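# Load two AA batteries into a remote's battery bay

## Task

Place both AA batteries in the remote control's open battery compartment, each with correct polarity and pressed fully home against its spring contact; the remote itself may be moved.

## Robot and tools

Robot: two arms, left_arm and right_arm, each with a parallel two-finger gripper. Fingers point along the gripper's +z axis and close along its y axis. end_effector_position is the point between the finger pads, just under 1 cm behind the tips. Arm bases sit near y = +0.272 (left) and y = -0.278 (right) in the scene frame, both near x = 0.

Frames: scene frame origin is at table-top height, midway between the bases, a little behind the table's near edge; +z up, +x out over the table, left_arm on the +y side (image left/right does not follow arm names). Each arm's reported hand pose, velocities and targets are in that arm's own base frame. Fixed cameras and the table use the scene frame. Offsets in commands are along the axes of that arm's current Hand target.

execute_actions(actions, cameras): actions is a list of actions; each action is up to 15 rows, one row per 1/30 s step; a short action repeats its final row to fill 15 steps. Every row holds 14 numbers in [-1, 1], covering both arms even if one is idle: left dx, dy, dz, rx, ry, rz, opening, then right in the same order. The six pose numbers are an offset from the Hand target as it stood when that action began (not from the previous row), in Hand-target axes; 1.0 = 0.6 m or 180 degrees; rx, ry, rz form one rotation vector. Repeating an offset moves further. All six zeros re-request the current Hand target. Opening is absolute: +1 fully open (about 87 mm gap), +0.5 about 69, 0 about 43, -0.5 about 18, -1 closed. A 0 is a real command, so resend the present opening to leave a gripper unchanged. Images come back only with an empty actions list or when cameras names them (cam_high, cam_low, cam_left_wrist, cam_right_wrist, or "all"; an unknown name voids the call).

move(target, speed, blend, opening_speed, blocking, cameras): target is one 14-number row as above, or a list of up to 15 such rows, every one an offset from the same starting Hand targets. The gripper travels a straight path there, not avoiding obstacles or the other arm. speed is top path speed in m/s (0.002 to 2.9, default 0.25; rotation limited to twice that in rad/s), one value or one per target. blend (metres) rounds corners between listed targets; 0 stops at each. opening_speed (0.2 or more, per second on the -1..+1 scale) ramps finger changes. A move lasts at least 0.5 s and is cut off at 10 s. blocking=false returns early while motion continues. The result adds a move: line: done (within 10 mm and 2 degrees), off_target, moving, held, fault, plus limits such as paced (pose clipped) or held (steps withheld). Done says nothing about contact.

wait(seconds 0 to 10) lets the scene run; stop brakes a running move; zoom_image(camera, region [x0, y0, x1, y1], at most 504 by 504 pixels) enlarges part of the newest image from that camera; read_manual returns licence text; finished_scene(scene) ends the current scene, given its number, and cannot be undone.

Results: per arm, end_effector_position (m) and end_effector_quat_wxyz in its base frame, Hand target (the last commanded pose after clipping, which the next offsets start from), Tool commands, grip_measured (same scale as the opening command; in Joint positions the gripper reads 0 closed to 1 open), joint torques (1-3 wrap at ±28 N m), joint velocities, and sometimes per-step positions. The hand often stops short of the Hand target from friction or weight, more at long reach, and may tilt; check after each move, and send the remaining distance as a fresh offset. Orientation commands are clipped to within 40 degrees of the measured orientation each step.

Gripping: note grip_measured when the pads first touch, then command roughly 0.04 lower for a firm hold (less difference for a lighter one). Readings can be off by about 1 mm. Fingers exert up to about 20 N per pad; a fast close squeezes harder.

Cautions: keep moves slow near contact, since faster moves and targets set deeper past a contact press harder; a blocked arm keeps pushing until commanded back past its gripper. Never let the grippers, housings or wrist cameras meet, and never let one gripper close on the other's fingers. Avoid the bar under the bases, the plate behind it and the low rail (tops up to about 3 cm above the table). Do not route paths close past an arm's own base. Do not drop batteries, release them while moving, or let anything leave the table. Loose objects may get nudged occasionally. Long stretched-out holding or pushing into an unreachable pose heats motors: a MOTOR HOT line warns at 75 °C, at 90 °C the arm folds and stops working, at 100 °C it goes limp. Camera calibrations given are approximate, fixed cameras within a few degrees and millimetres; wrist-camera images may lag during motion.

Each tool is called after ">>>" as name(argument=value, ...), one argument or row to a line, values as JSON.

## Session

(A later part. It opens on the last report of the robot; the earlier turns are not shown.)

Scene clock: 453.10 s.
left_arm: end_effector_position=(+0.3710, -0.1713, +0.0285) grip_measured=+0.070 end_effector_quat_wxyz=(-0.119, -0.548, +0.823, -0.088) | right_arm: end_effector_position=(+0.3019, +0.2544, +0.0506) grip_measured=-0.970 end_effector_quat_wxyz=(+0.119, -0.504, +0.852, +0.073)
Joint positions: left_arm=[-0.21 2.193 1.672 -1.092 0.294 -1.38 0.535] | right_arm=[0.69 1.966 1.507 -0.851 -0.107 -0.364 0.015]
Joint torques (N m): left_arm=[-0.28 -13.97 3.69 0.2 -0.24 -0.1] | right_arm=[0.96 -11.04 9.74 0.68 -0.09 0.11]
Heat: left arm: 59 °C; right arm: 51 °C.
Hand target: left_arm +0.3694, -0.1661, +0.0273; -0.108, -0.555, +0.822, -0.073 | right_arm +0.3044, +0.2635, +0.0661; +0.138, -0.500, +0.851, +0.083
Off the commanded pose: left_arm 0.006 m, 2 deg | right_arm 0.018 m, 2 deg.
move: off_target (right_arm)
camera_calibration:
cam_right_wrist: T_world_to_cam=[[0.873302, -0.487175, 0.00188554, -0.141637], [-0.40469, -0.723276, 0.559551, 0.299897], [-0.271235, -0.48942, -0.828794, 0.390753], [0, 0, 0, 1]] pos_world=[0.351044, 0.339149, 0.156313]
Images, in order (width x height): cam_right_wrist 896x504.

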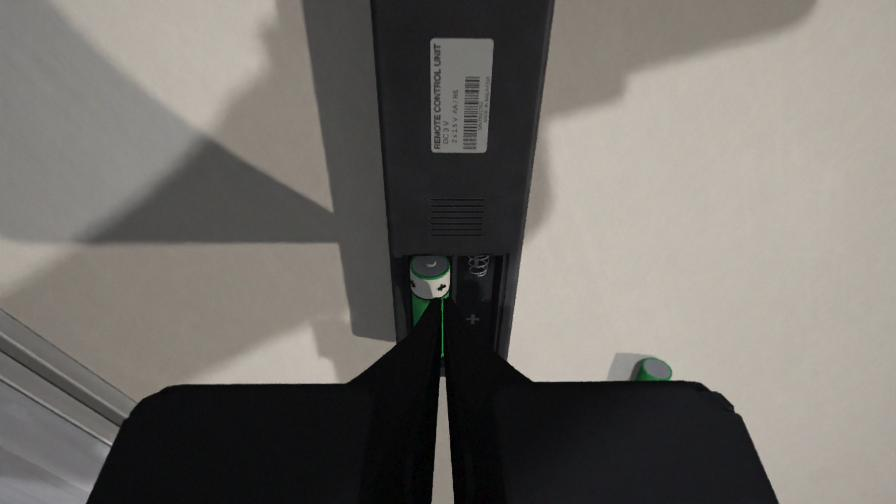

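>>> move(
  target=[
    [0,0,0,0,0,0,0.0,0.0,0.0095,0,0,0,0,-0.8],
    [0,0,0,0,0,0,0.0,0.0232,0.0085,0.0695,0,0,0,-0.8],
  ],
  speed=[0.06,0.06],
  cameras=["cam_right_wrist","cam_left_wrist"],
)

>>> zoom_image(
  camera="cam_left_wrist",
  region=[390, 360, 530, 450],
)

>>> zoom_image(
  camera="cam_right_wrist",
  region=[360, 220, 540, 440],
)

Scene clock: 466.27 s.
left_arm: end_effector_position=(+0.3710, -0.1712, +0.0285) grip_measured=+0.070 end_effector_quat_wxyz=(-0.119, -0.548, +0.823, -0.088) | right_arm: end_effector_position=(+0.2995, +0.2607, +0.0424) grip_measured=-0.800 end_effector_quat_wxyz=(+0.139, -0.500, +0.851, +0.080)
Joint positions: left_arm=[-0.21 2.193 1.672 -1.092 0.294 -1.38 0.535] | right_arm=[0.703 1.945 1.438 -0.761 -0.109 -0.344 0.1]
Joint torques (N m): left_arm=[-0.34 -13.94 3.66 0.2 -0.22 -0.1] | right_arm=[0.94 -6.23 3.82 1.43 0.01 0.02]
Heat: left arm: 60 °C; right arm: 54 °C.
Hand target: left_arm +0.3694, -0.1662, +0.0274; -0.108, -0.555, +0.822, -0.073 | right_arm +0.2999, +0.2660, +0.0220; +0.138, -0.500, +0.851, +0.083
Off the commanded pose: left_arm 0.005 m, 2 deg | right_arm 0.021 m, 0 deg.
move: off_target (right_arm)
camera_calibration:
cam_left_wrist: T_world_to_cam=[[0.914533, -0.40451, 0.00088593, -0.405459], [-0.159559, -0.358723, 0.919706, -0.00647657], [-0.371713, -0.841243, -0.392607, 0.149297], [0, 0, 0, 1]] pos_world=[0.425268, -0.0407409, 0.0649308]
cam_right_wrist: T_world_to_cam=[[0.870533, -0.492028, 0.00896721, -0.134724], [-0.422676, -0.738251, 0.525672, 0.318795], [-0.252025, -0.461405, -0.85064, 0.374368], [0, 0, 0, 1]] pos_world=[0.346379, 0.341799, 0.152079]
Images, in order (width x height): cam_left_wrist 896x504, cam_right_wrist 896x504.

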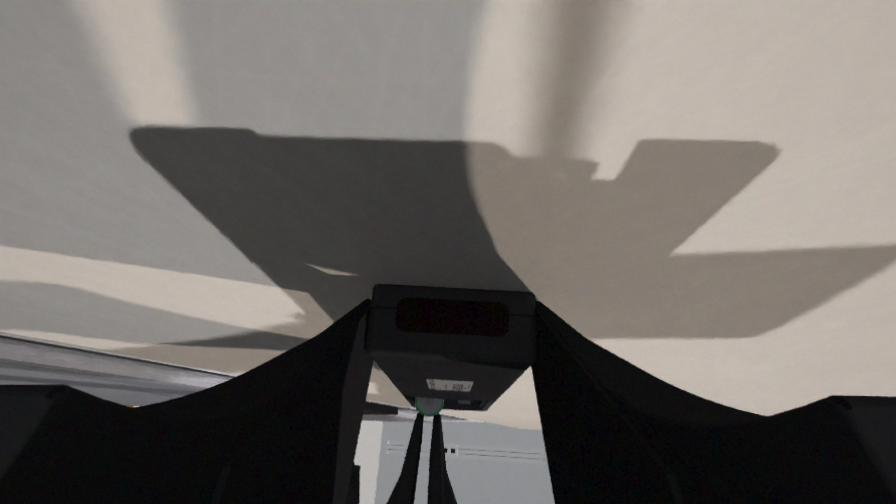

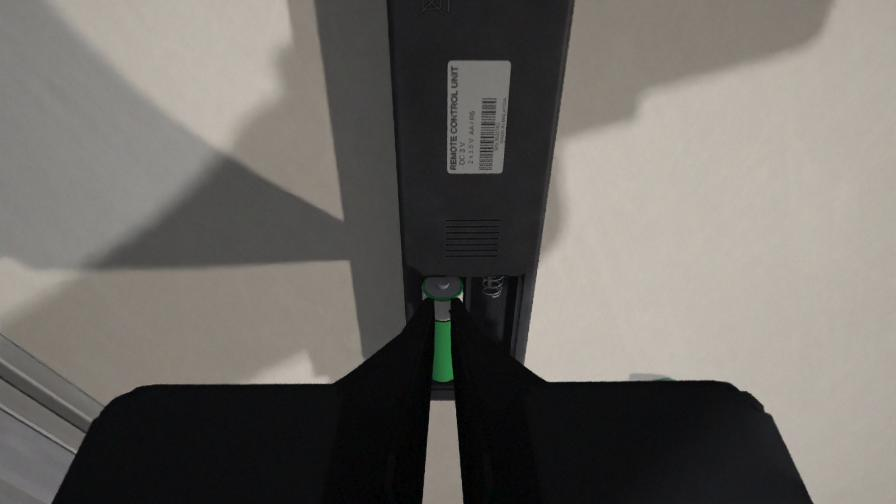

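Scaled by 3.600.

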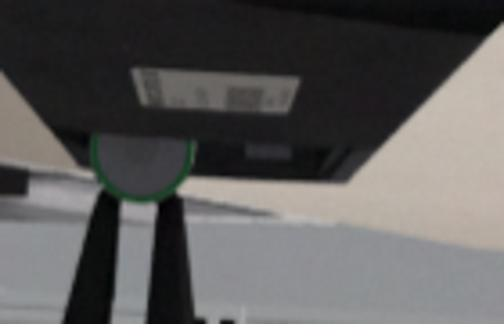

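Scaled by 2.291.

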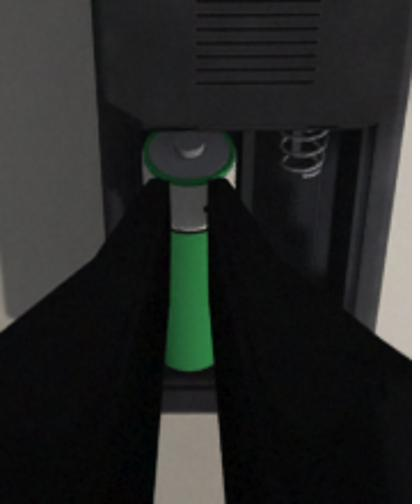

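>>> move(
  target=[0,0,0,0,0,0,0.0,0.008,0,0.0245,0,0,0,-0.8],
  speed=0.05,
  cameras=["cam_right_wrist","cam_left_wrist"],
)

>>> zoom_image(
  camera="cam_left_wrist",
  region=[390, 360, 530, 450],
)

>>> zoom_image(
  camera="cam_right_wrist",
  region=[360, 220, 540, 440],
)

Scene clock: 471.97 s.
left_arm: end_effector_position=(+0.3711, -0.1712, +0.0285) grip_measured=+0.070 end_effector_quat_wxyz=(-0.119, -0.549, +0.823, -0.087) | right_arm: end_effector_position=(+0.2991, +0.2603, +0.0411) grip_measured=-0.800 end_effector_quat_wxyz=(+0.147, -0.500, +0.850, +0.081)
Joint positions: left_arm=[-0.21 2.193 1.672 -1.092 0.293 -1.38 0.535] | right_arm=[0.703 1.93 1.409 -0.73 -0.109 -0.342 0.1]
Joint torques (N m): left_arm=[-0.35 -13.96 3.64 0.2 -0.22 -0.09] | right_arm=[0.87 -3.67 2.74 1.63 0 0.03]
Heat: left arm: 60 °C; right arm: 53 °C.
Hand target: left_arm +0.3694, -0.1662, +0.0274; -0.108, -0.555, +0.822, -0.073 | right_arm +0.2999, +0.2661, +0.0066; +0.138, -0.500, +0.851, +0.083
Off the commanded pose: left_arm 0.005 m, 2 deg | right_arm 0.035 m, 1 deg.
move: off_target (right_arm)
camera_calibration:
cam_left_wrist: T_world_to_cam=[[0.914557, -0.404457, 0.000878405, -0.405466], [-0.159653, -0.359011, 0.919577, -0.00643976], [-0.371614, -0.841146, -0.392908, 0.149278], [0, 0, 0, 1]] pos_world=[0.425268, -0.0407409, 0.0649308]
cam_right_wrist: T_world_to_cam=[[0.869639, -0.493471, 0.014635, -0.134103], [-0.430349, -0.743206, 0.512293, 0.323236], [-0.241925, -0.451808, -0.858686, 0.367768], [0, 0, 0, 1]] pos_world=[0.344697, 0.340216, 0.152168]
Images, in order (width x height): cam_left_wrist 896x504, cam_right_wrist 896x504.

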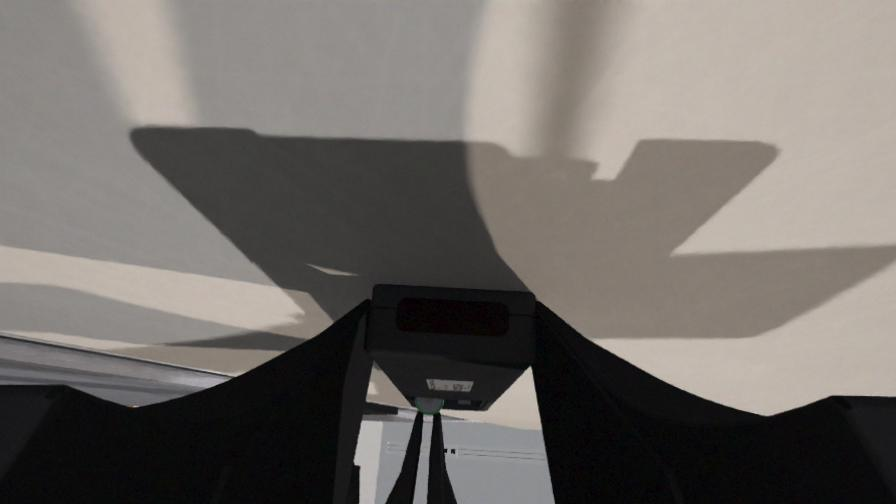

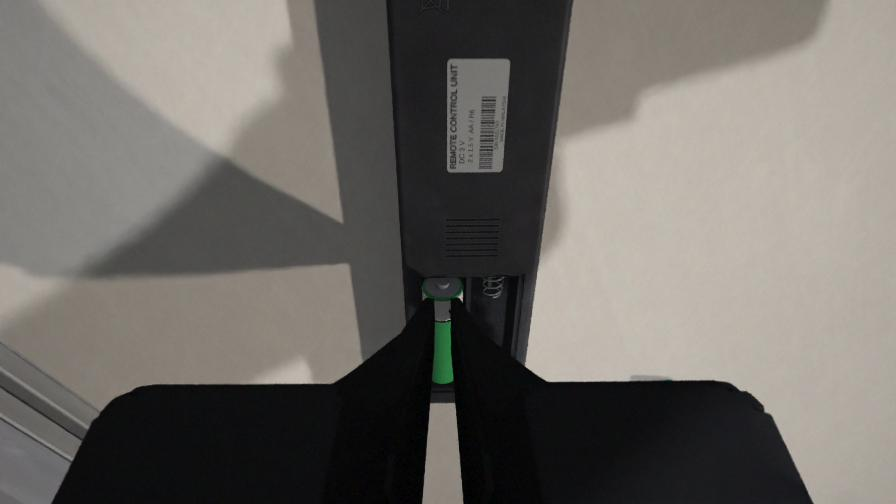

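Scaled by 3.600.

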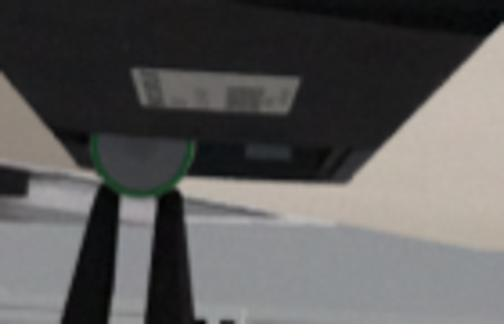

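Scaled by 2.291.

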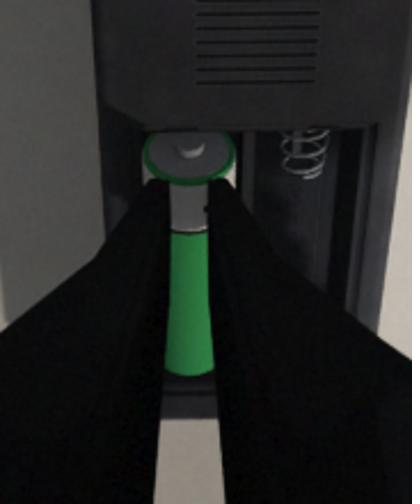

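>>> move(
  target=[0,0,0,0,0,0,0.0,0.0375,0,0.006,0,0,0,-0.8],
  speed=0.05,
  cameras=["cam_right_wrist","cam_left_wrist"],
)

>>> zoom_image(
  camera="cam_left_wrist",
  region=[390, 360, 530, 450],
)

>>> zoom_image(
  camera="cam_right_wrist",
  region=[360, 220, 540, 440],
)

Scene clock: 477.43 s.
left_arm: end_effector_position=(+0.3711, -0.1710, +0.0284) grip_measured=+0.070 end_effector_quat_wxyz=(-0.119, -0.549, +0.823, -0.087) | right_arm: end_effector_position=(+0.2996, +0.2593, +0.0338) grip_measured=-0.799 end_effector_quat_wxyz=(+0.178, -0.497, +0.845, +0.087)
Joint positions: left_arm=[-0.21 2.193 1.672 -1.092 0.292 -1.38 0.535] | right_arm=[0.7 1.883 1.301 -0.604 -0.11 -0.342 0.101]
Joint torques (N m): left_arm=[-0.31 -13.94 3.66 0.2 -0.2 -0.09] | right_arm=[-0.51 -3.52 2.21 1.19 -0.06 -0.17]
Heat: left arm: 60 °C; right arm: 52 °C.
Hand target: left_arm +0.3694, -0.1661, +0.0273; -0.108, -0.555, +0.822, -0.073 | right_arm +0.2899, +0.2485, -0.0039; +0.138, -0.500, +0.851, +0.083
Off the commanded pose: left_arm 0.005 m, 2 deg | right_arm 0.040 m, 5 deg.
move: off_target (right_arm)
camera_calibration:
cam_left_wrist: T_world_to_cam=[[0.914508, -0.404568, 0.000642753, -0.405395], [-0.159941, -0.360079, 0.919109, -0.0063866], [-0.37161, -0.840636, -0.394002, 0.149492], [0, 0, 0, 1]] pos_world=[0.425268, -0.040641, 0.0650306]
cam_right_wrist: T_world_to_cam=[[0.866988, -0.497001, 0.0363691, -0.133958], [-0.456431, -0.762684, 0.45824, 0.341075], [-0.200008, -0.413888, -0.888084, 0.33978], [0, 0, 0, 1]] pos_world=[0.339776, 0.334186, 0.150331]
Images, in order (width x height): cam_left_wrist 896x504, cam_right_wrist 896x504.

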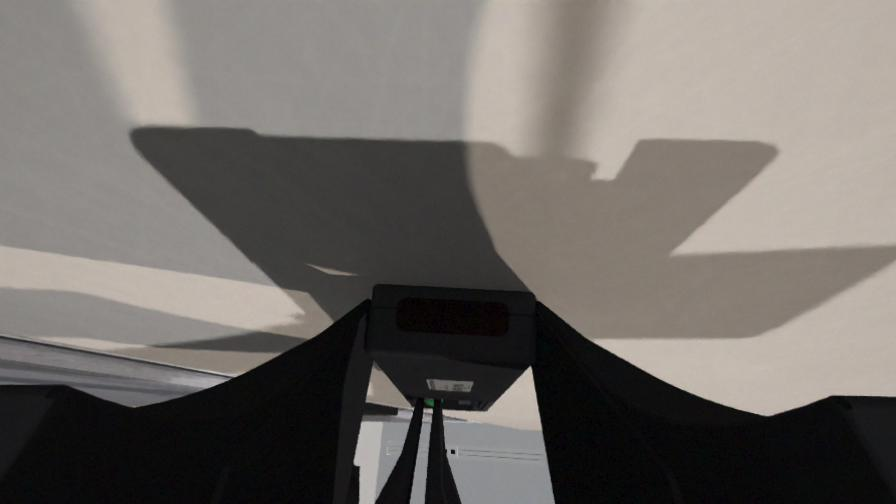

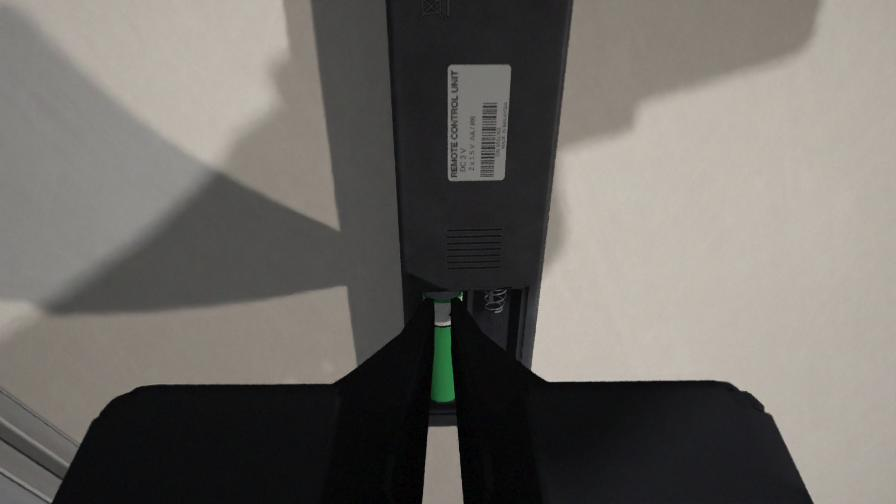

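Scaled by 3.600.

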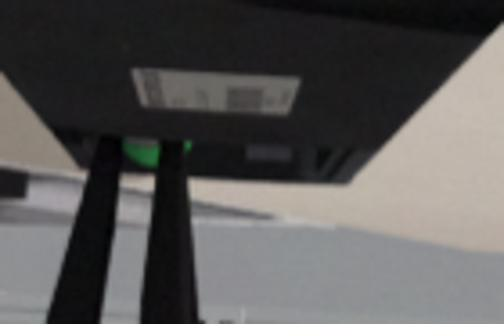

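Scaled by 2.291.

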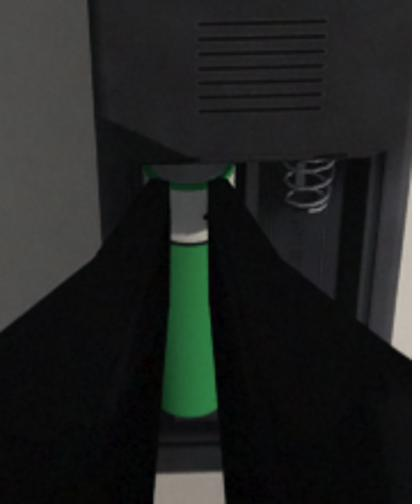

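>>> move(
  target=[
    [0,0,0,0,0,0,0.0,-0.064,-0.0052,-0.1173,0,0,0,-0.8],
    [0,0,0,0,0,0,0.0,0.1005,-0.193,-0.181,0,-0.12,0,-0.2],
  ],
  speed=[0.15,0.3],
  blend=[0.02,0],
  cameras=["cam_right_wrist","cam_left_wrist"],
)

>>> zoom_image(
  camera="cam_left_wrist",
  region=[390, 360, 530, 450],
)

Scene clock: 491.80 s.
left_arm: end_effector_position=(+0.3711, -0.1710, +0.0284) grip_measured=+0.070 end_effector_quat_wxyz=(-0.119, -0.549, +0.823, -0.087) | right_arm: end_effector_position=(+0.3443, +0.1096, +0.0738) grip_measured=-0.200 end_effector_quat_wxyz=(+0.280, -0.468, +0.820, +0.174)
Joint positions: left_arm=[-0.21 2.193 1.672 -1.092 0.292 -1.38 0.535] | right_arm=[0.133 1.643 1.11 -0.6 -0.528 -0.784 0.4]
Joint torques (N m): left_arm=[-0.32 -13.96 3.67 0.2 -0.22 -0.1] | right_arm=[0.17 -8.06 6.74 1.11 -0.4 -0.2]
Heat: left arm: 61 °C; right arm: 50 °C.
Hand target: left_arm +0.3694, -0.1661, +0.0273; -0.108, -0.555, +0.822, -0.073 | right_arm +0.3468, +0.1119, +0.0795; +0.295, -0.475, +0.810, +0.175
Off the commanded pose: left_arm 0.005 m, 2 deg | right_arm 0.007 m, 2 deg.
move: done
camera_calibration:
cam_left_wrist: T_world_to_cam=[[0.914508, -0.404568, 0.000642753, -0.405395], [-0.159941, -0.360079, 0.919109, -0.0063866], [-0.37161, -0.840636, -0.394002, 0.149492], [0, 0, 0, 1]] pos_world=[0.425268, -0.040641, 0.0650306]
cam_right_wrist: T_world_to_cam=[[0.860369, -0.509259, -0.020511, -0.240758], [-0.495329, -0.84496, 0.201722, 0.270301], [-0.12006, -0.163395, -0.979228, 0.273983], [0, 0, 0, 1]] pos_world=[0.373923, 0.150553, 0.208828]
Images, in order (width x height): cam_left_wrist 896x504, cam_right_wrist 896x504.

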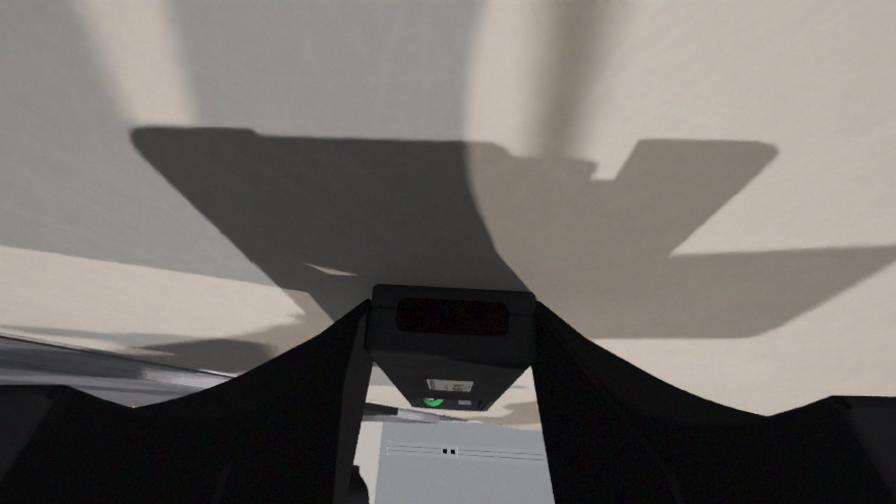

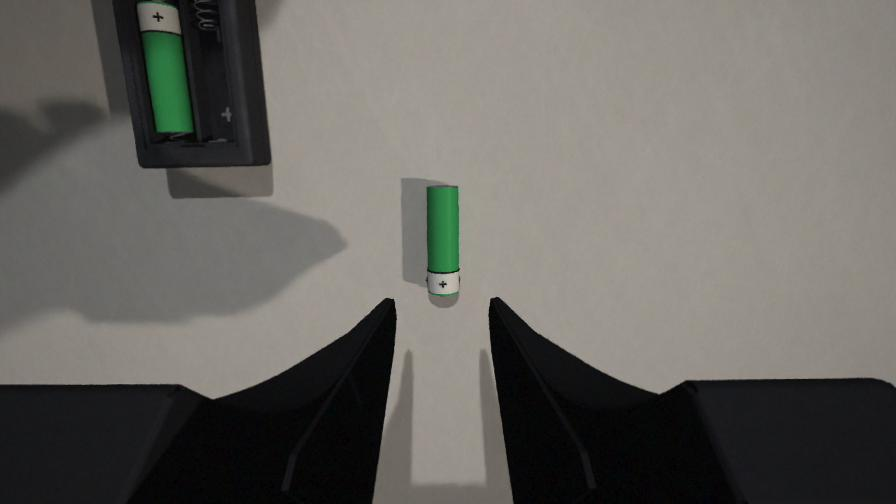

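Scaled by 3.600.

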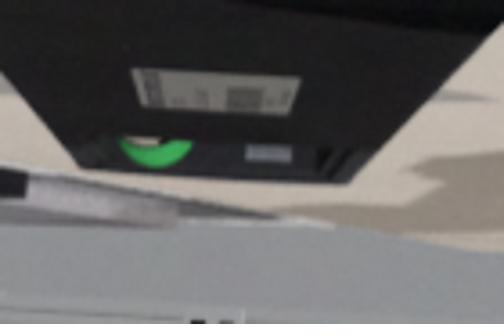

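>>> move(
  target=[
    [0,0,0,0,0,0,0.0,0.064,0.0017,0.066,0,0,0,-0.3],
    [0,0,0,0,0,0,0.0,0.064,0.0017,0.066,0,0,0,-0.76],
  ],
  speed=0.12,
  opening_speed=0.6,
  cameras=["cam_right_wrist"],
)

>>> zoom_image(
  camera="cam_right_wrist",
  region=[40, 0, 260, 180],
)

Scene clock: 512.53 s.
left_arm: end_effector_position=(+0.3711, -0.1710, +0.0284) grip_measured=+0.070 end_effector_quat_wxyz=(-0.119, -0.549, +0.823, -0.087) | right_arm: end_effector_position=(+0.3418, +0.1086, +0.0256) grip_measured=-0.613 end_effector_quat_wxyz=(+0.289, -0.471, +0.816, +0.171)
Joint positions: left_arm=[-0.21 2.193 1.672 -1.092 0.292 -1.38 0.535] | right_arm=[0.13 1.695 0.954 -0.376 -0.532 -0.792 0.194]
Joint torques (N m): left_arm=[-0.38 -13.91 3.67 0.2 -0.22 -0.09] | right_arm=[-0.32 -6.23 6.46 1.12 -0.4 -0.2]
Heat: left arm: 61 °C; right arm: 50 °C.
Hand target: left_arm +0.3694, -0.1661, +0.0273; -0.108, -0.555, +0.822, -0.073 | right_arm +0.3438, +0.1092, +0.0245; +0.295, -0.475, +0.810, +0.175
Off the commanded pose: left_arm 0.005 m, 2 deg | right_arm 0.002 m, 1 deg.
move: done
camera_calibration:
cam_right_wrist: T_world_to_cam=[[0.863479, -0.50437, -0.00389518, -0.242064], [-0.494619, -0.848246, 0.189288, 0.278441], [-0.0987753, -0.16152, -0.981914, 0.218943], [0, 0, 0, 1]] pos_world=[0.368366, 0.14946, 0.161335]
Images, in order (width x height): cam_right_wrist 896x504.

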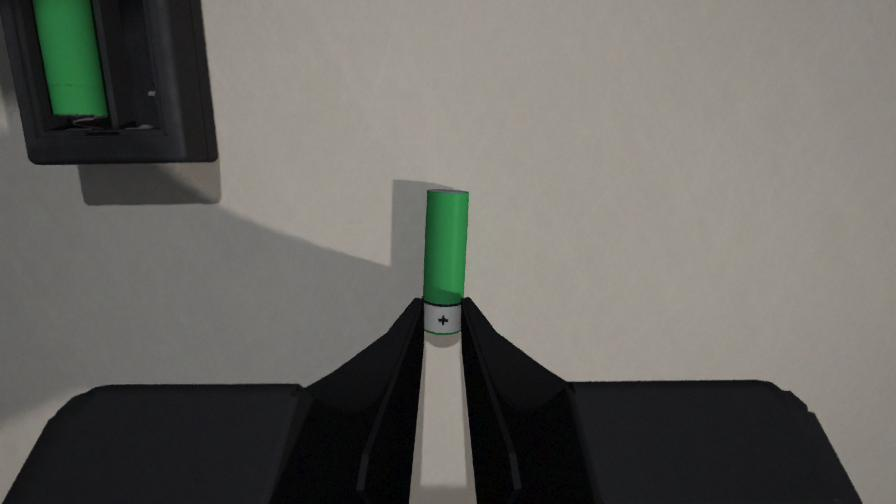

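Scaled by 2.291.

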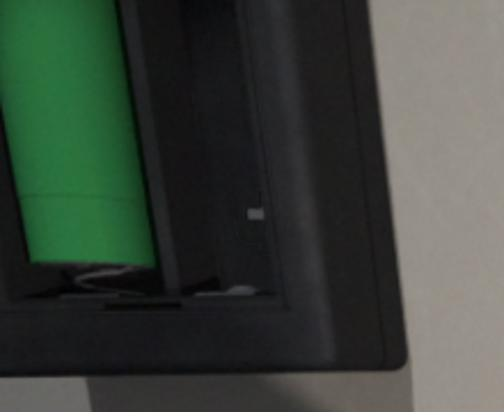

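>>> move(
  target=[
    [0,0,0,0,0,0,0.0,0,0,0,0,0,0,-0.5],
    [0,0,0,0,0,0,0.0,-0.0086,0,-0.0102,0,0,0,-0.5],
  ],
  speed=0.12,
  opening_speed=1.0,
)

Scene clock: 520.53 s.
left_arm: end_effector_position=(+0.3711, -0.1710, +0.0284) grip_measured=+0.070 end_effector_quat_wxyz=(-0.119, -0.549, +0.823, -0.087) | right_arm: end_effector_position=(+0.3390, +0.1083, +0.0247) grip_measured=-0.500 end_effector_quat_wxyz=(+0.283, -0.470, +0.817, +0.174)
Joint positions: left_arm=[-0.21 2.193 1.672 -1.092 0.292 -1.38 0.535] | right_arm=[0.13 1.695 0.954 -0.388 -0.532 -0.792 0.25]
Joint torques (N m): left_arm=[-0.31 -13.93 3.66 0.2 -0.22 -0.1] | right_arm=[-0.32 -7.53 8.12 0.9 -0.4 -0.19]
Heat: left arm: 61 °C; right arm: 49 °C.
Hand target: left_arm +0.3694, -0.1661, +0.0273; -0.108, -0.555, +0.822, -0.073 | right_arm +0.3438, +0.1092, +0.0325; +0.295, -0.475, +0.810, +0.175
Off the commanded pose: left_arm 0.005 m, 2 deg | right_arm 0.009 m, 2 deg.
move: done

>>> move(
  target=[0,0,0,0,0,0,0.0,-0.012,0,-0.006,0,0.005,0,-0.5],
  speed=0.12,
)

Scene clock: 524.23 s.
left_arm: end_effector_position=(+0.3711, -0.1710, +0.0284) grip_measured=+0.070 end_effector_quat_wxyz=(-0.119, -0.549, +0.823, -0.087) | right_arm: end_effector_position=(+0.3373, +0.1090, +0.0287) grip_measured=-0.500 end_effector_quat_wxyz=(+0.275, -0.470, +0.820, +0.177)
Joint positions: left_arm=[-0.21 2.193 1.672 -1.092 0.292 -1.38 0.535] | right_arm=[0.133 1.695 0.978 -0.432 -0.532 -0.792 0.25]
Joint torques (N m): left_arm=[-0.31 -13.94 3.6 0.2 -0.2 -0.11] | right_arm=[0.79 -7.87 9.28 0.89 -0.2 -0.11]
Heat: left arm: 62 °C; right arm: 49 °C.
Hand target: left_arm +0.3694, -0.1661, +0.0273; -0.108, -0.555, +0.822, -0.073 | right_arm +0.3454, +0.1120, +0.0399; +0.289, -0.477, +0.812, +0.172
Off the commanded pose: left_arm 0.005 m, 2 deg | right_arm 0.014 m, 2 deg.
move: off_target (right_arm)

>>> move(
  target=[0,0,0,0,0,0,0.0,0.006,0,0.008,0,0,0,-0.76],
  speed=0.12,
  opening_speed=0.5,
  cameras=["cam_right_wrist"],
)

Scene clock: 529.77 s.
left_arm: end_effector_position=(+0.3711, -0.1710, +0.0284) grip_measured=+0.070 end_effector_quat_wxyz=(-0.119, -0.549, +0.823, -0.087) | right_arm: end_effector_position=(+0.3375, +0.1090, +0.0288) grip_measured=-0.647 end_effector_quat_wxyz=(+0.275, -0.470, +0.820, +0.177)
Joint positions: left_arm=[-0.21 2.193 1.672 -1.092 0.292 -1.38 0.535] | right_arm=[0.133 1.695 0.978 -0.431 -0.532 -0.792 0.177]
Joint torques (N m): left_arm=[-0.31 -13.91 3.67 0.21 -0.21 -0.11] | right_arm=[0.87 -6.94 7.99 1.12 -0.2 -0.1]
Heat: left arm: 62 °C; right arm: 49 °C.
Hand target: left_arm +0.3694, -0.1661, +0.0273; -0.108, -0.555, +0.822, -0.073 | right_arm +0.3456, +0.1122, +0.0339; +0.289, -0.477, +0.812, +0.171
Off the commanded pose: left_arm 0.005 m, 2 deg | right_arm 0.010 m, 2 deg.
move: done
camera_calibration:
cam_right_wrist: T_world_to_cam=[[0.864341, -0.502139, -0.0277536, -0.238], [-0.486428, -0.848759, 0.207354, 0.272803], [-0.127677, -0.165724, -0.977872, 0.231827], [0, 0, 0, 1]] pos_world=[0.368012, 0.150454, 0.163525]
Images, in order (width x height): cam_right_wrist 896x504.

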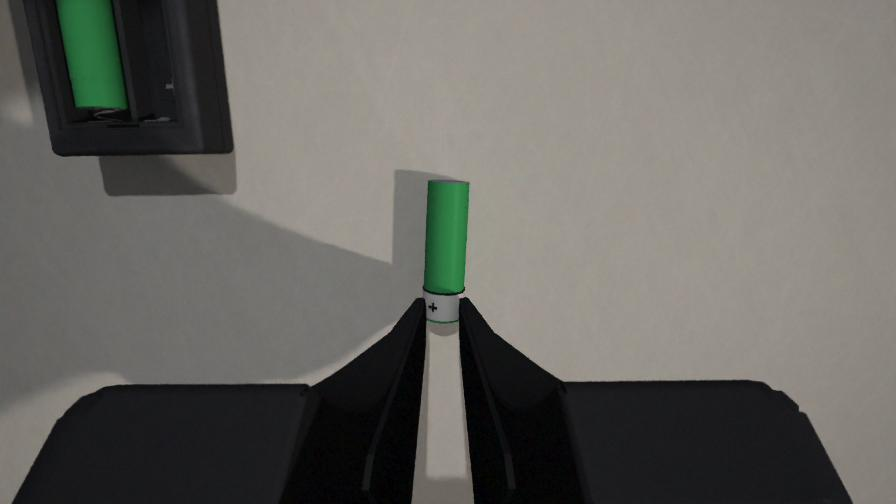

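>>> move(
  target=[
    [0,0,0,0,0,0,0.0,0,0,0,0,0,0,-0.5],
    [0,0,0,0,0,0,0.0,0.0075,0,0.0107,0,0,0,-0.5],
    [0,0,0,0,0,0,0.0,0.0075,0,0.0107,0,0,0,-0.76],
  ],
  speed=0.12,
  opening_speed=0.8,
  cameras=["cam_right_wrist"],
)

Scene clock: 536.57 s.
left_arm: end_effector_position=(+0.3711, -0.1710, +0.0284) grip_measured=+0.070 end_effector_quat_wxyz=(-0.119, -0.549, +0.823, -0.087) | right_arm: end_effector_position=(+0.3462, +0.1102, +0.0308) grip_measured=-0.757 end_effector_quat_wxyz=(+0.291, -0.473, +0.814, +0.171)
Joint positions: left_arm=[-0.21 2.193 1.672 -1.092 0.292 -1.38 0.535] | right_arm=[0.133 1.698 0.978 -0.391 -0.532 -0.792 0.121]
Joint torques (N m): left_arm=[-0.31 -13.97 3.66 0.2 -0.21 -0.09] | right_arm=[1.01 -5.9 6.43 1.1 -0.17 -0.09]
Heat: left arm: 62 °C; right arm: 48 °C.
Hand target: left_arm +0.3694, -0.1661, +0.0273; -0.108, -0.555, +0.822, -0.073 | right_arm +0.3458, +0.1127, +0.0261; +0.289, -0.477, +0.812, +0.171
Off the commanded pose: left_arm 0.005 m, 2 deg | right_arm 0.005 m, 1 deg.
move: done
camera_calibration:
cam_right_wrist: T_world_to_cam=[[0.864863, -0.502006, 0.000869005, -0.245985], [-0.493415, -0.849741, 0.185691, 0.280809], [-0.0924795, -0.161026, -0.982608, 0.222538], [0, 0, 0, 1]] pos_world=[0.371879, 0.150963, 0.166738]
Images, in order (width x height): cam_right_wrist 896x504.

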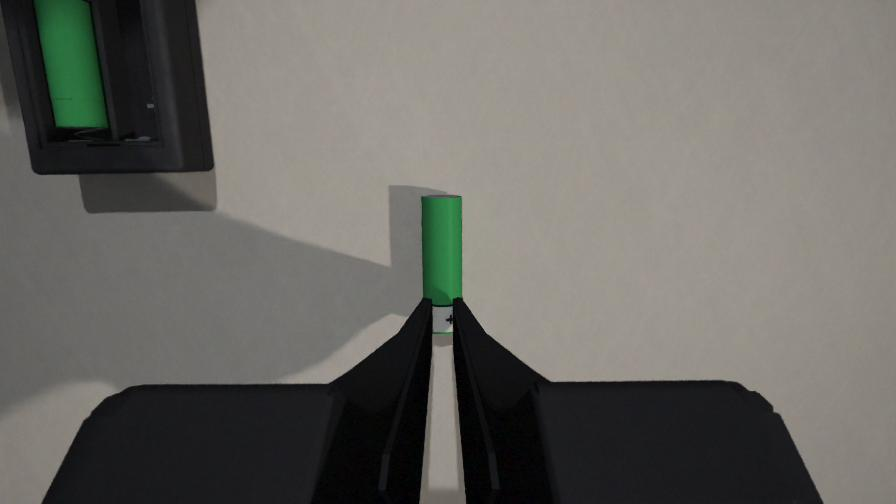

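>>> move(
  target=[
    [0,0,0,0,0,0,0.0,0,0,0,0,0,0,-0.5],
    [0,0,0,0,0,0,0.0,0.0025,0,0.003,0,0,0,-0.5],
  ],
  speed=0.12,
  opening_speed=1.0,
)

Scene clock: 543.67 s.
left_arm: end_effector_position=(+0.3711, -0.1710, +0.0284) grip_measured=+0.070 end_effector_quat_wxyz=(-0.119, -0.549, +0.823, -0.087) | right_arm: end_effector_position=(+0.3469, +0.1102, +0.0289) grip_measured=-0.500 end_effector_quat_wxyz=(+0.290, -0.473, +0.814, +0.171)
Joint positions: left_arm=[-0.21 2.193 1.672 -1.092 0.292 -1.38 0.535] | right_arm=[0.133 1.705 0.978 -0.386 -0.531 -0.792 0.25]
Joint torques (N m): left_arm=[-0.29 -13.91 3.64 0.21 -0.22 -0.1] | right_arm=[0.99 -6.08 5.9 1.11 -0.18 -0.1]
Heat: left arm: 62 °C; right arm: 48 °C.
Hand target: left_arm +0.3694, -0.1661, +0.0273; -0.108, -0.555, +0.822, -0.073 | right_arm +0.3458, +0.1127, +0.0237; +0.289, -0.477, +0.812, +0.171
Off the commanded pose: left_arm 0.005 m, 2 deg | right_arm 0.006 m, 1 deg.
move: done

>>> move(
  target=[0,0,0,0,0,0,0.0,0.006,0.002,0.004,0,0,0,-0.5],
  speed=0.12,
  cameras=["cam_right_wrist"],
)

Scene clock: 547.20 s.
left_arm: end_effector_position=(+0.3711, -0.1710, +0.0284) grip_measured=+0.070 end_effector_quat_wxyz=(-0.119, -0.549, +0.823, -0.087) | right_arm: end_effector_position=(+0.3442, +0.1099, +0.0244) grip_measured=-0.500 end_effector_quat_wxyz=(+0.290, -0.473, +0.815, +0.171)
Joint positions: left_arm=[-0.21 2.193 1.672 -1.092 0.292 -1.38 0.535] | right_arm=[0.133 1.705 0.959 -0.368 -0.531 -0.792 0.25]
Joint torques (N m): left_arm=[-0.36 -13.91 3.73 0.2 -0.21 -0.1] | right_arm=[0.91 -5.86 6.09 1.12 -0.2 -0.09]
Heat: left arm: 62 °C; right arm: 48 °C.
Hand target: left_arm +0.3694, -0.1661, +0.0273; -0.108, -0.555, +0.822, -0.073 | right_arm +0.3440, +0.1121, +0.0195; +0.289, -0.477, +0.813, +0.171
Off the commanded pose: left_arm 0.005 m, 2 deg | right_arm 0.005 m, 1 deg.
move: done
camera_calibration:
cam_right_wrist: T_world_to_cam=[[0.864757, -0.502189, -0.00128597, -0.244279], [-0.493049, -0.8495, 0.187754, 0.28055], [-0.0953805, -0.161728, -0.982215, 0.217086], [0, 0, 0, 1]] pos_world=[0.370273, 0.150762, 0.160237]
Images, in order (width x height): cam_right_wrist 896x504.

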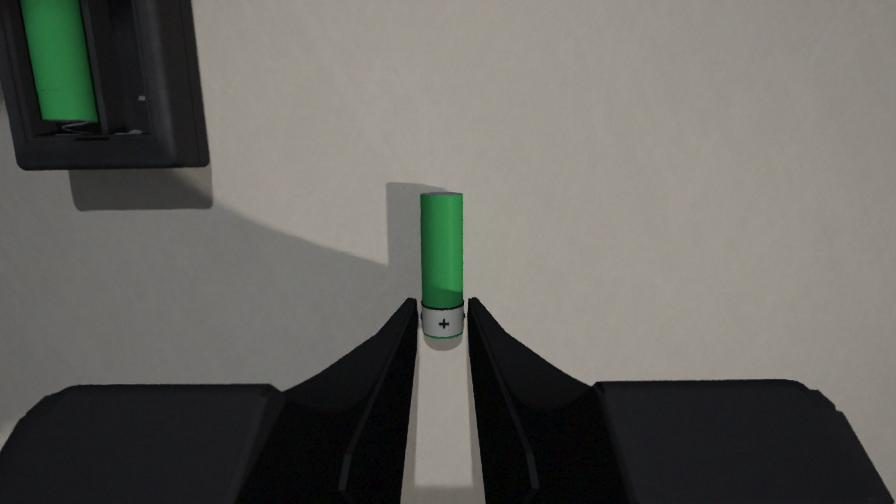

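>>> move(
  target=[
    [0,0,0,0,0,0,0.0,-0.0183,0,-0.0218,0,0,0,-0.5],
  ],
  speed=0.12,
)

Scene clock: 553.13 s.
left_arm: end_effector_position=(+0.3711, -0.1710, +0.0284) grip_measured=+0.070 end_effector_quat_wxyz=(-0.119, -0.549, +0.823, -0.087) | right_arm: end_effector_position=(+0.3351, +0.1086, +0.0225) grip_measured=-0.500 end_effector_quat_wxyz=(+0.271, -0.470, +0.821, +0.179)
Joint positions: left_arm=[-0.21 2.193 1.672 -1.092 0.292 -1.38 0.535] | right_arm=[0.133 1.705 0.965 -0.417 -0.531 -0.792 0.25]
Joint torques (N m): left_arm=[-0.32 -13.96 3.7 0.19 -0.22 -0.1] | right_arm=[1.03 -8.68 9.26 0.88 -0.19 -0.08]
Heat: left arm: 62 °C; right arm: 48 °C.
Hand target: left_arm +0.3694, -0.1661, +0.0273; -0.108, -0.555, +0.822, -0.073 | right_arm +0.3442, +0.1123, +0.0366; +0.289, -0.477, +0.813, +0.171
Off the commanded pose: left_arm 0.005 m, 2 deg | right_arm 0.017 m, 3 deg.
move: off_target (right_arm)

>>> move(
  target=[
    [0,0,0,0,0,0,0.0,-0.0232,-0.0047,-0.0358,0,0,0,-0.4],
    [0,0,0,0,0,0,0.0,0.0153,-0.0047,0.0098,0,0,0,-0.4],
    [0,0,0,0,0,0,0.0,0.0153,-0.0047,0.0098,0,0,0,-0.76],
  ],
  speed=0.1,
  opening_speed=0.8,
  cameras=["cam_right_wrist"],
)

Scene clock: 565.10 s.
left_arm: end_effector_position=(+0.3711, -0.1710, +0.0284) grip_measured=+0.070 end_effector_quat_wxyz=(-0.119, -0.549, +0.823, -0.087) | right_arm: end_effector_position=(+0.3423, +0.1095, +0.0282) grip_measured=-0.635 end_effector_quat_wxyz=(+0.284, -0.473, +0.816, +0.173)
Joint positions: left_arm=[-0.21 2.193 1.672 -1.092 0.292 -1.38 0.535] | right_arm=[0.133 1.7 0.975 -0.404 -0.531 -0.796 0.182]
Joint torques (N m): left_arm=[-0.27 -13.91 3.69 0.21 -0.21 -0.1] | right_arm=[-0.35 -6.37 6.48 1.11 -0.26 -0.18]
Heat: left arm: 63 °C; right arm: 49 °C.
Hand target: left_arm +0.3694, -0.1661, +0.0273; -0.108, -0.555, +0.822, -0.073 | right_arm +0.3450, +0.1080, +0.0262; +0.289, -0.477, +0.812, +0.171
Off the commanded pose: left_arm 0.005 m, 2 deg | right_arm 0.004 m, 1 deg.
move: done
camera_calibration:
cam_right_wrist: T_world_to_cam=[[0.866331, -0.499368, -0.0101091, -0.243379], [-0.487943, -0.850487, 0.196428, 0.276731], [-0.106688, -0.165239, -0.980466, 0.224741], [0, 0, 0, 1]] pos_world=[0.369853, 0.150957, 0.163533]
Images, in order (width x height): cam_right_wrist 896x504.

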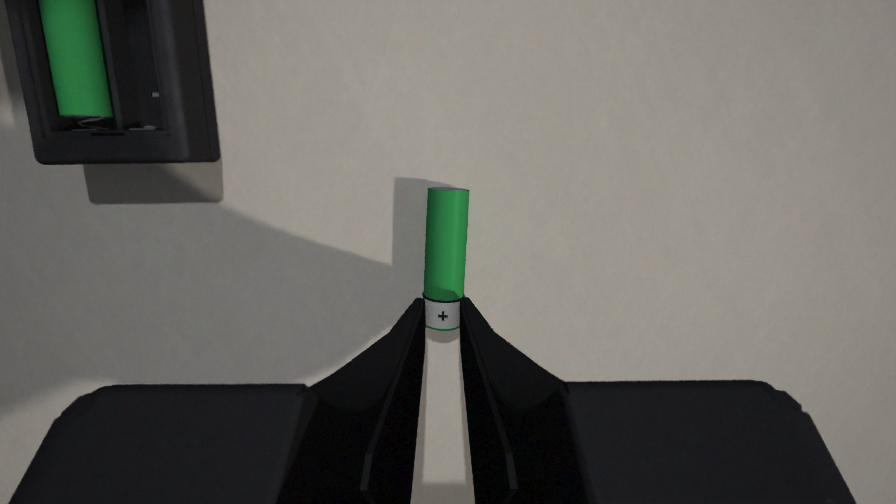

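>>> move(
  target=[
    [0,0,0,0,0,0,0.0,-0.0474,0,-0.0581,0,0.03,0,-0.8],
    [0,0,0,0,0,0,0.0,-0.142,0.1532,0.0065,0,0.122,0,-0.8],
  ],
  speed=[0.1,0.2],
  blend=[0.02,0],
  cameras=["cam_right_wrist","cam_left_wrist"],
)

>>> zoom_image(
  camera="cam_left_wrist",
  region=[390, 360, 530, 450],
)

>>> zoom_image(
  camera="cam_right_wrist",
  region=[340, 120, 560, 370],
)

Scene clock: 592.83 s.
left_arm: end_effector_position=(+0.3711, -0.1710, +0.0284) grip_measured=+0.070 end_effector_quat_wxyz=(-0.119, -0.549, +0.823, -0.087) | right_arm: end_effector_position=(+0.2925, +0.2105, +0.0737) grip_measured=-0.800 end_effector_quat_wxyz=(+0.124, -0.507, +0.849, +0.080)
Joint positions: left_arm=[-0.21 2.193 1.672 -1.092 0.292 -1.38 0.535] | right_arm=[0.605 1.814 1.397 -0.892 -0.143 -0.452 0.1]
Joint torques (N m): left_arm=[-0.28 -13.9 3.66 0.2 -0.2 -0.1] | right_arm=[0.05 -7.12 9.83 0.69 0.09 0.05]
Heat: left arm: 63 °C; right arm: 48 °C.
Hand target: left_arm +0.3694, -0.1661, +0.0273; -0.108, -0.555, +0.822, -0.073 | right_arm +0.2982, +0.2124, +0.0774; +0.129, -0.501, +0.853, +0.077
Off the commanded pose: left_arm 0.005 m, 2 deg | right_arm 0.007 m, 1 deg.
move: done
camera_calibration:
cam_left_wrist: T_world_to_cam=[[0.914508, -0.404568, 0.000642753, -0.405395], [-0.159941, -0.360079, 0.919109, -0.0063866], [-0.37161, -0.840636, -0.394002, 0.149492], [0, 0, 0, 1]] pos_world=[0.425268, -0.040641, 0.0650306]
cam_right_wrist: T_world_to_cam=[[0.877634, -0.479315, -0.00393172, -0.157355], [-0.399381, -0.735759, 0.546949, 0.253408], [-0.265054, -0.478451, -0.837157, 0.382382], [0, 0, 0, 1]] pos_world=[0.340658, 0.293976, 0.180894]
Images, in order (width x height): cam_left_wrist 896x504, cam_right_wrist 896x504.

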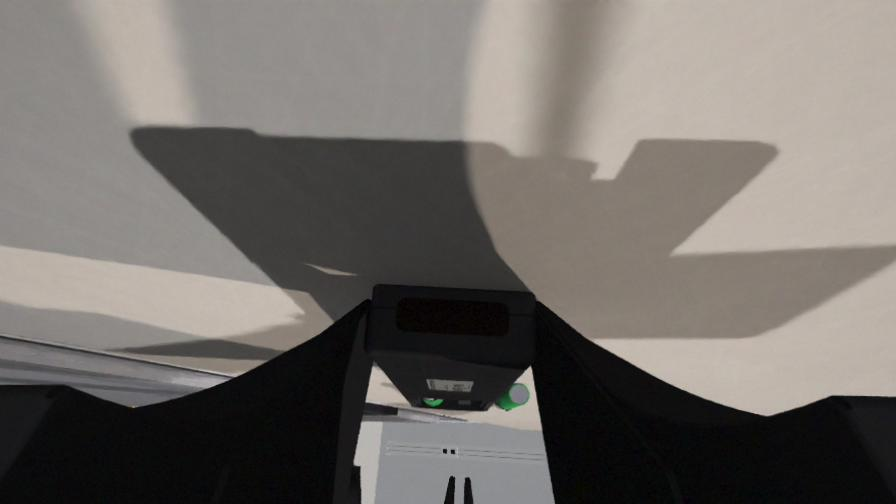

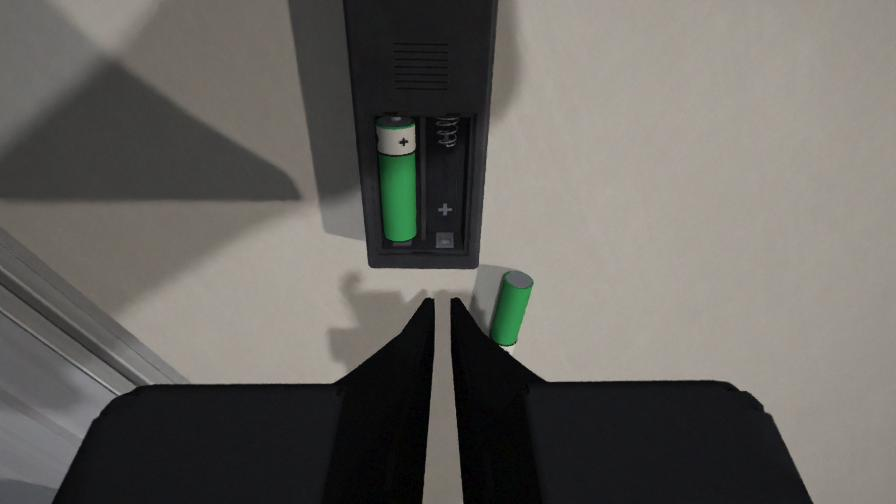

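Scaled by 3.600.

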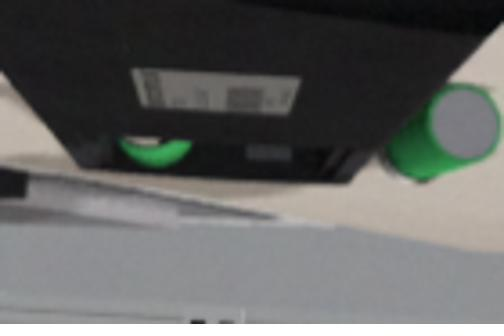

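Scaled by 2.016.

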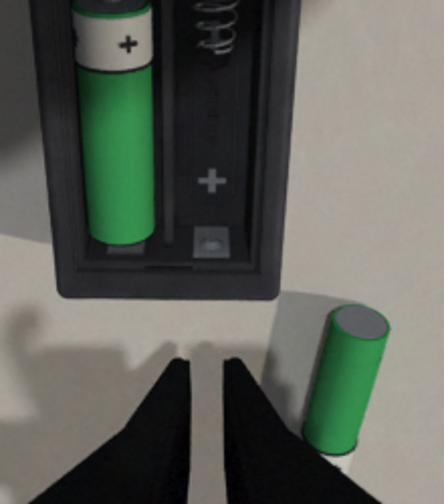

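>>> move(
  target=[
    [0,0,0,0,0,0,0.0,0.1205,-0.0467,-0.0158,0.007,-0.1244,0.015,-0.2],
    [0,0,0,0,0,0,0.0,0.1407,-0.0467,0.0492,0.007,-0.1244,0.015,-0.2],
  ],
  speed=[0.2,0.08],
  cameras=["cam_right_wrist"],
)

Scene clock: 613.93 s.
left_arm: end_effector_position=(+0.3711, -0.1710, +0.0284) grip_measured=+0.070 end_effector_quat_wxyz=(-0.119, -0.549, +0.823, -0.087) | right_arm: end_effector_position=(+0.2868, +0.1343, +0.0259) grip_measured=-0.200 end_effector_quat_wxyz=(+0.291, -0.451, +0.828, +0.162)
Joint positions: left_arm=[-0.21 2.193 1.672 -1.092 0.292 -1.38 0.535] | right_arm=[0.272 1.484 0.728 -0.274 -0.434 -0.603 0.4]
Joint torques (N m): left_arm=[-0.27 -13.93 3.69 0.19 -0.21 -0.1] | right_arm=[-0.02 -4.48 6.35 1.24 -0.31 -0.15]
Heat: left arm: 64 °C; right arm: 50 °C.
Hand target: left_arm +0.3694, -0.1661, +0.0273; -0.108, -0.555, +0.822, -0.073 | right_arm +0.2876, +0.1361, +0.0241; +0.295, -0.454, +0.824, +0.167
Off the commanded pose: left_arm 0.005 m, 2 deg | right_arm 0.003 m, 1 deg.
move: done
camera_calibration:
cam_right_wrist: T_world_to_cam=[[0.835939, -0.548821, -0.00125437, -0.167833], [-0.538122, -0.820088, 0.19463, 0.281417], [-0.107846, -0.162024, -0.980876, 0.220641], [0, 0, 0, 1]] pos_world=[0.31553, 0.174426, 0.161439]
Images, in order (width x height): cam_right_wrist 896x504.

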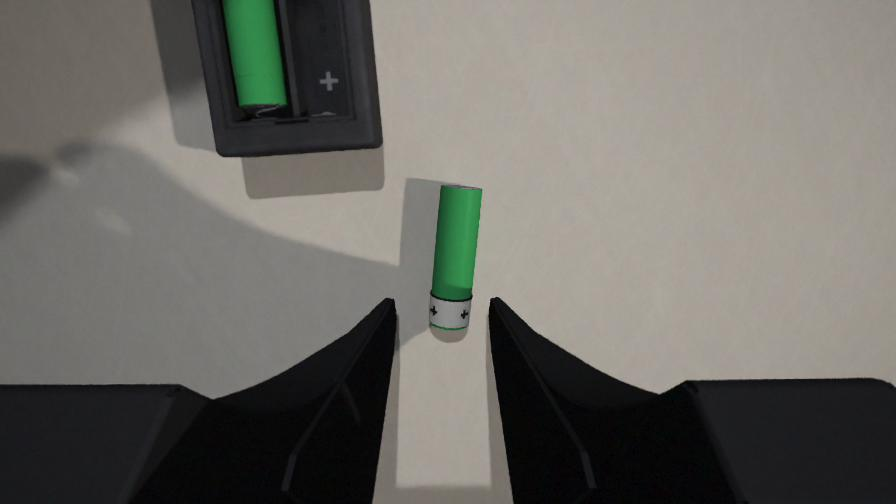

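>>> move(
  target=[
    [0,0,0,0,0,0,0.0,0,-0.005,0,0.016,0,0.0192,-0.2],
    [0,0,0,0,0,0,0.0,0,-0.005,0,0.016,0,0.0192,-0.76],
  ],
  speed=0.1,
  opening_speed=0.8,
  cameras=["cam_right_wrist"],
)

Scene clock: 622.90 s.
left_arm: end_effector_position=(+0.3711, -0.1710, +0.0284) grip_measured=+0.070 end_effector_quat_wxyz=(-0.119, -0.549, +0.823, -0.087) | right_arm: end_effector_position=(+0.2893, +0.1324, +0.0233) grip_measured=-0.610 end_effector_quat_wxyz=(+0.295, -0.423, +0.842, +0.156)
Joint positions: left_arm=[-0.21 2.193 1.672 -1.092 0.292 -1.38 0.535] | right_arm=[0.272 1.484 0.711 -0.235 -0.407 -0.541 0.195]
Joint torques (N m): left_arm=[-0.31 -13.9 3.7 0.22 -0.22 -0.11] | right_arm=[0.91 -5.63 6.2 1.3 -0.07 0.04]
Heat: left arm: 64 °C; right arm: 49 °C.
Hand target: left_arm +0.3694, -0.1661, +0.0273; -0.108, -0.555, +0.822, -0.073 | right_arm +0.2901, +0.1345, +0.0241; +0.302, -0.422, +0.841, +0.155
Off the commanded pose: left_arm 0.005 m, 2 deg | right_arm 0.002 m, 1 deg.
move: done
camera_calibration:
cam_right_wrist: T_world_to_cam=[[0.800251, -0.599599, -0.00896207, -0.153721], [-0.587028, -0.78635, 0.192487, 0.291578], [-0.122462, -0.148777, -0.981259, 0.220467], [0, 0, 0, 1]] pos_world=[0.321179, 0.169912, 0.158833]
Images, in order (width x height): cam_right_wrist 896x504.

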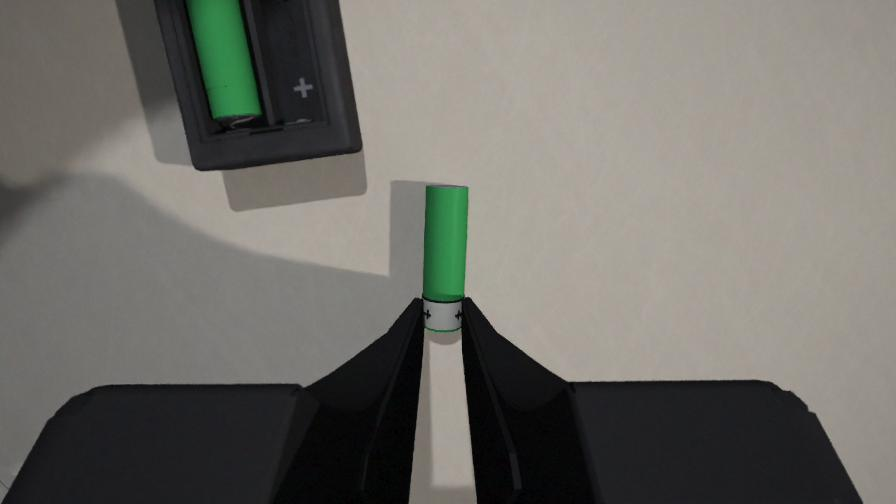

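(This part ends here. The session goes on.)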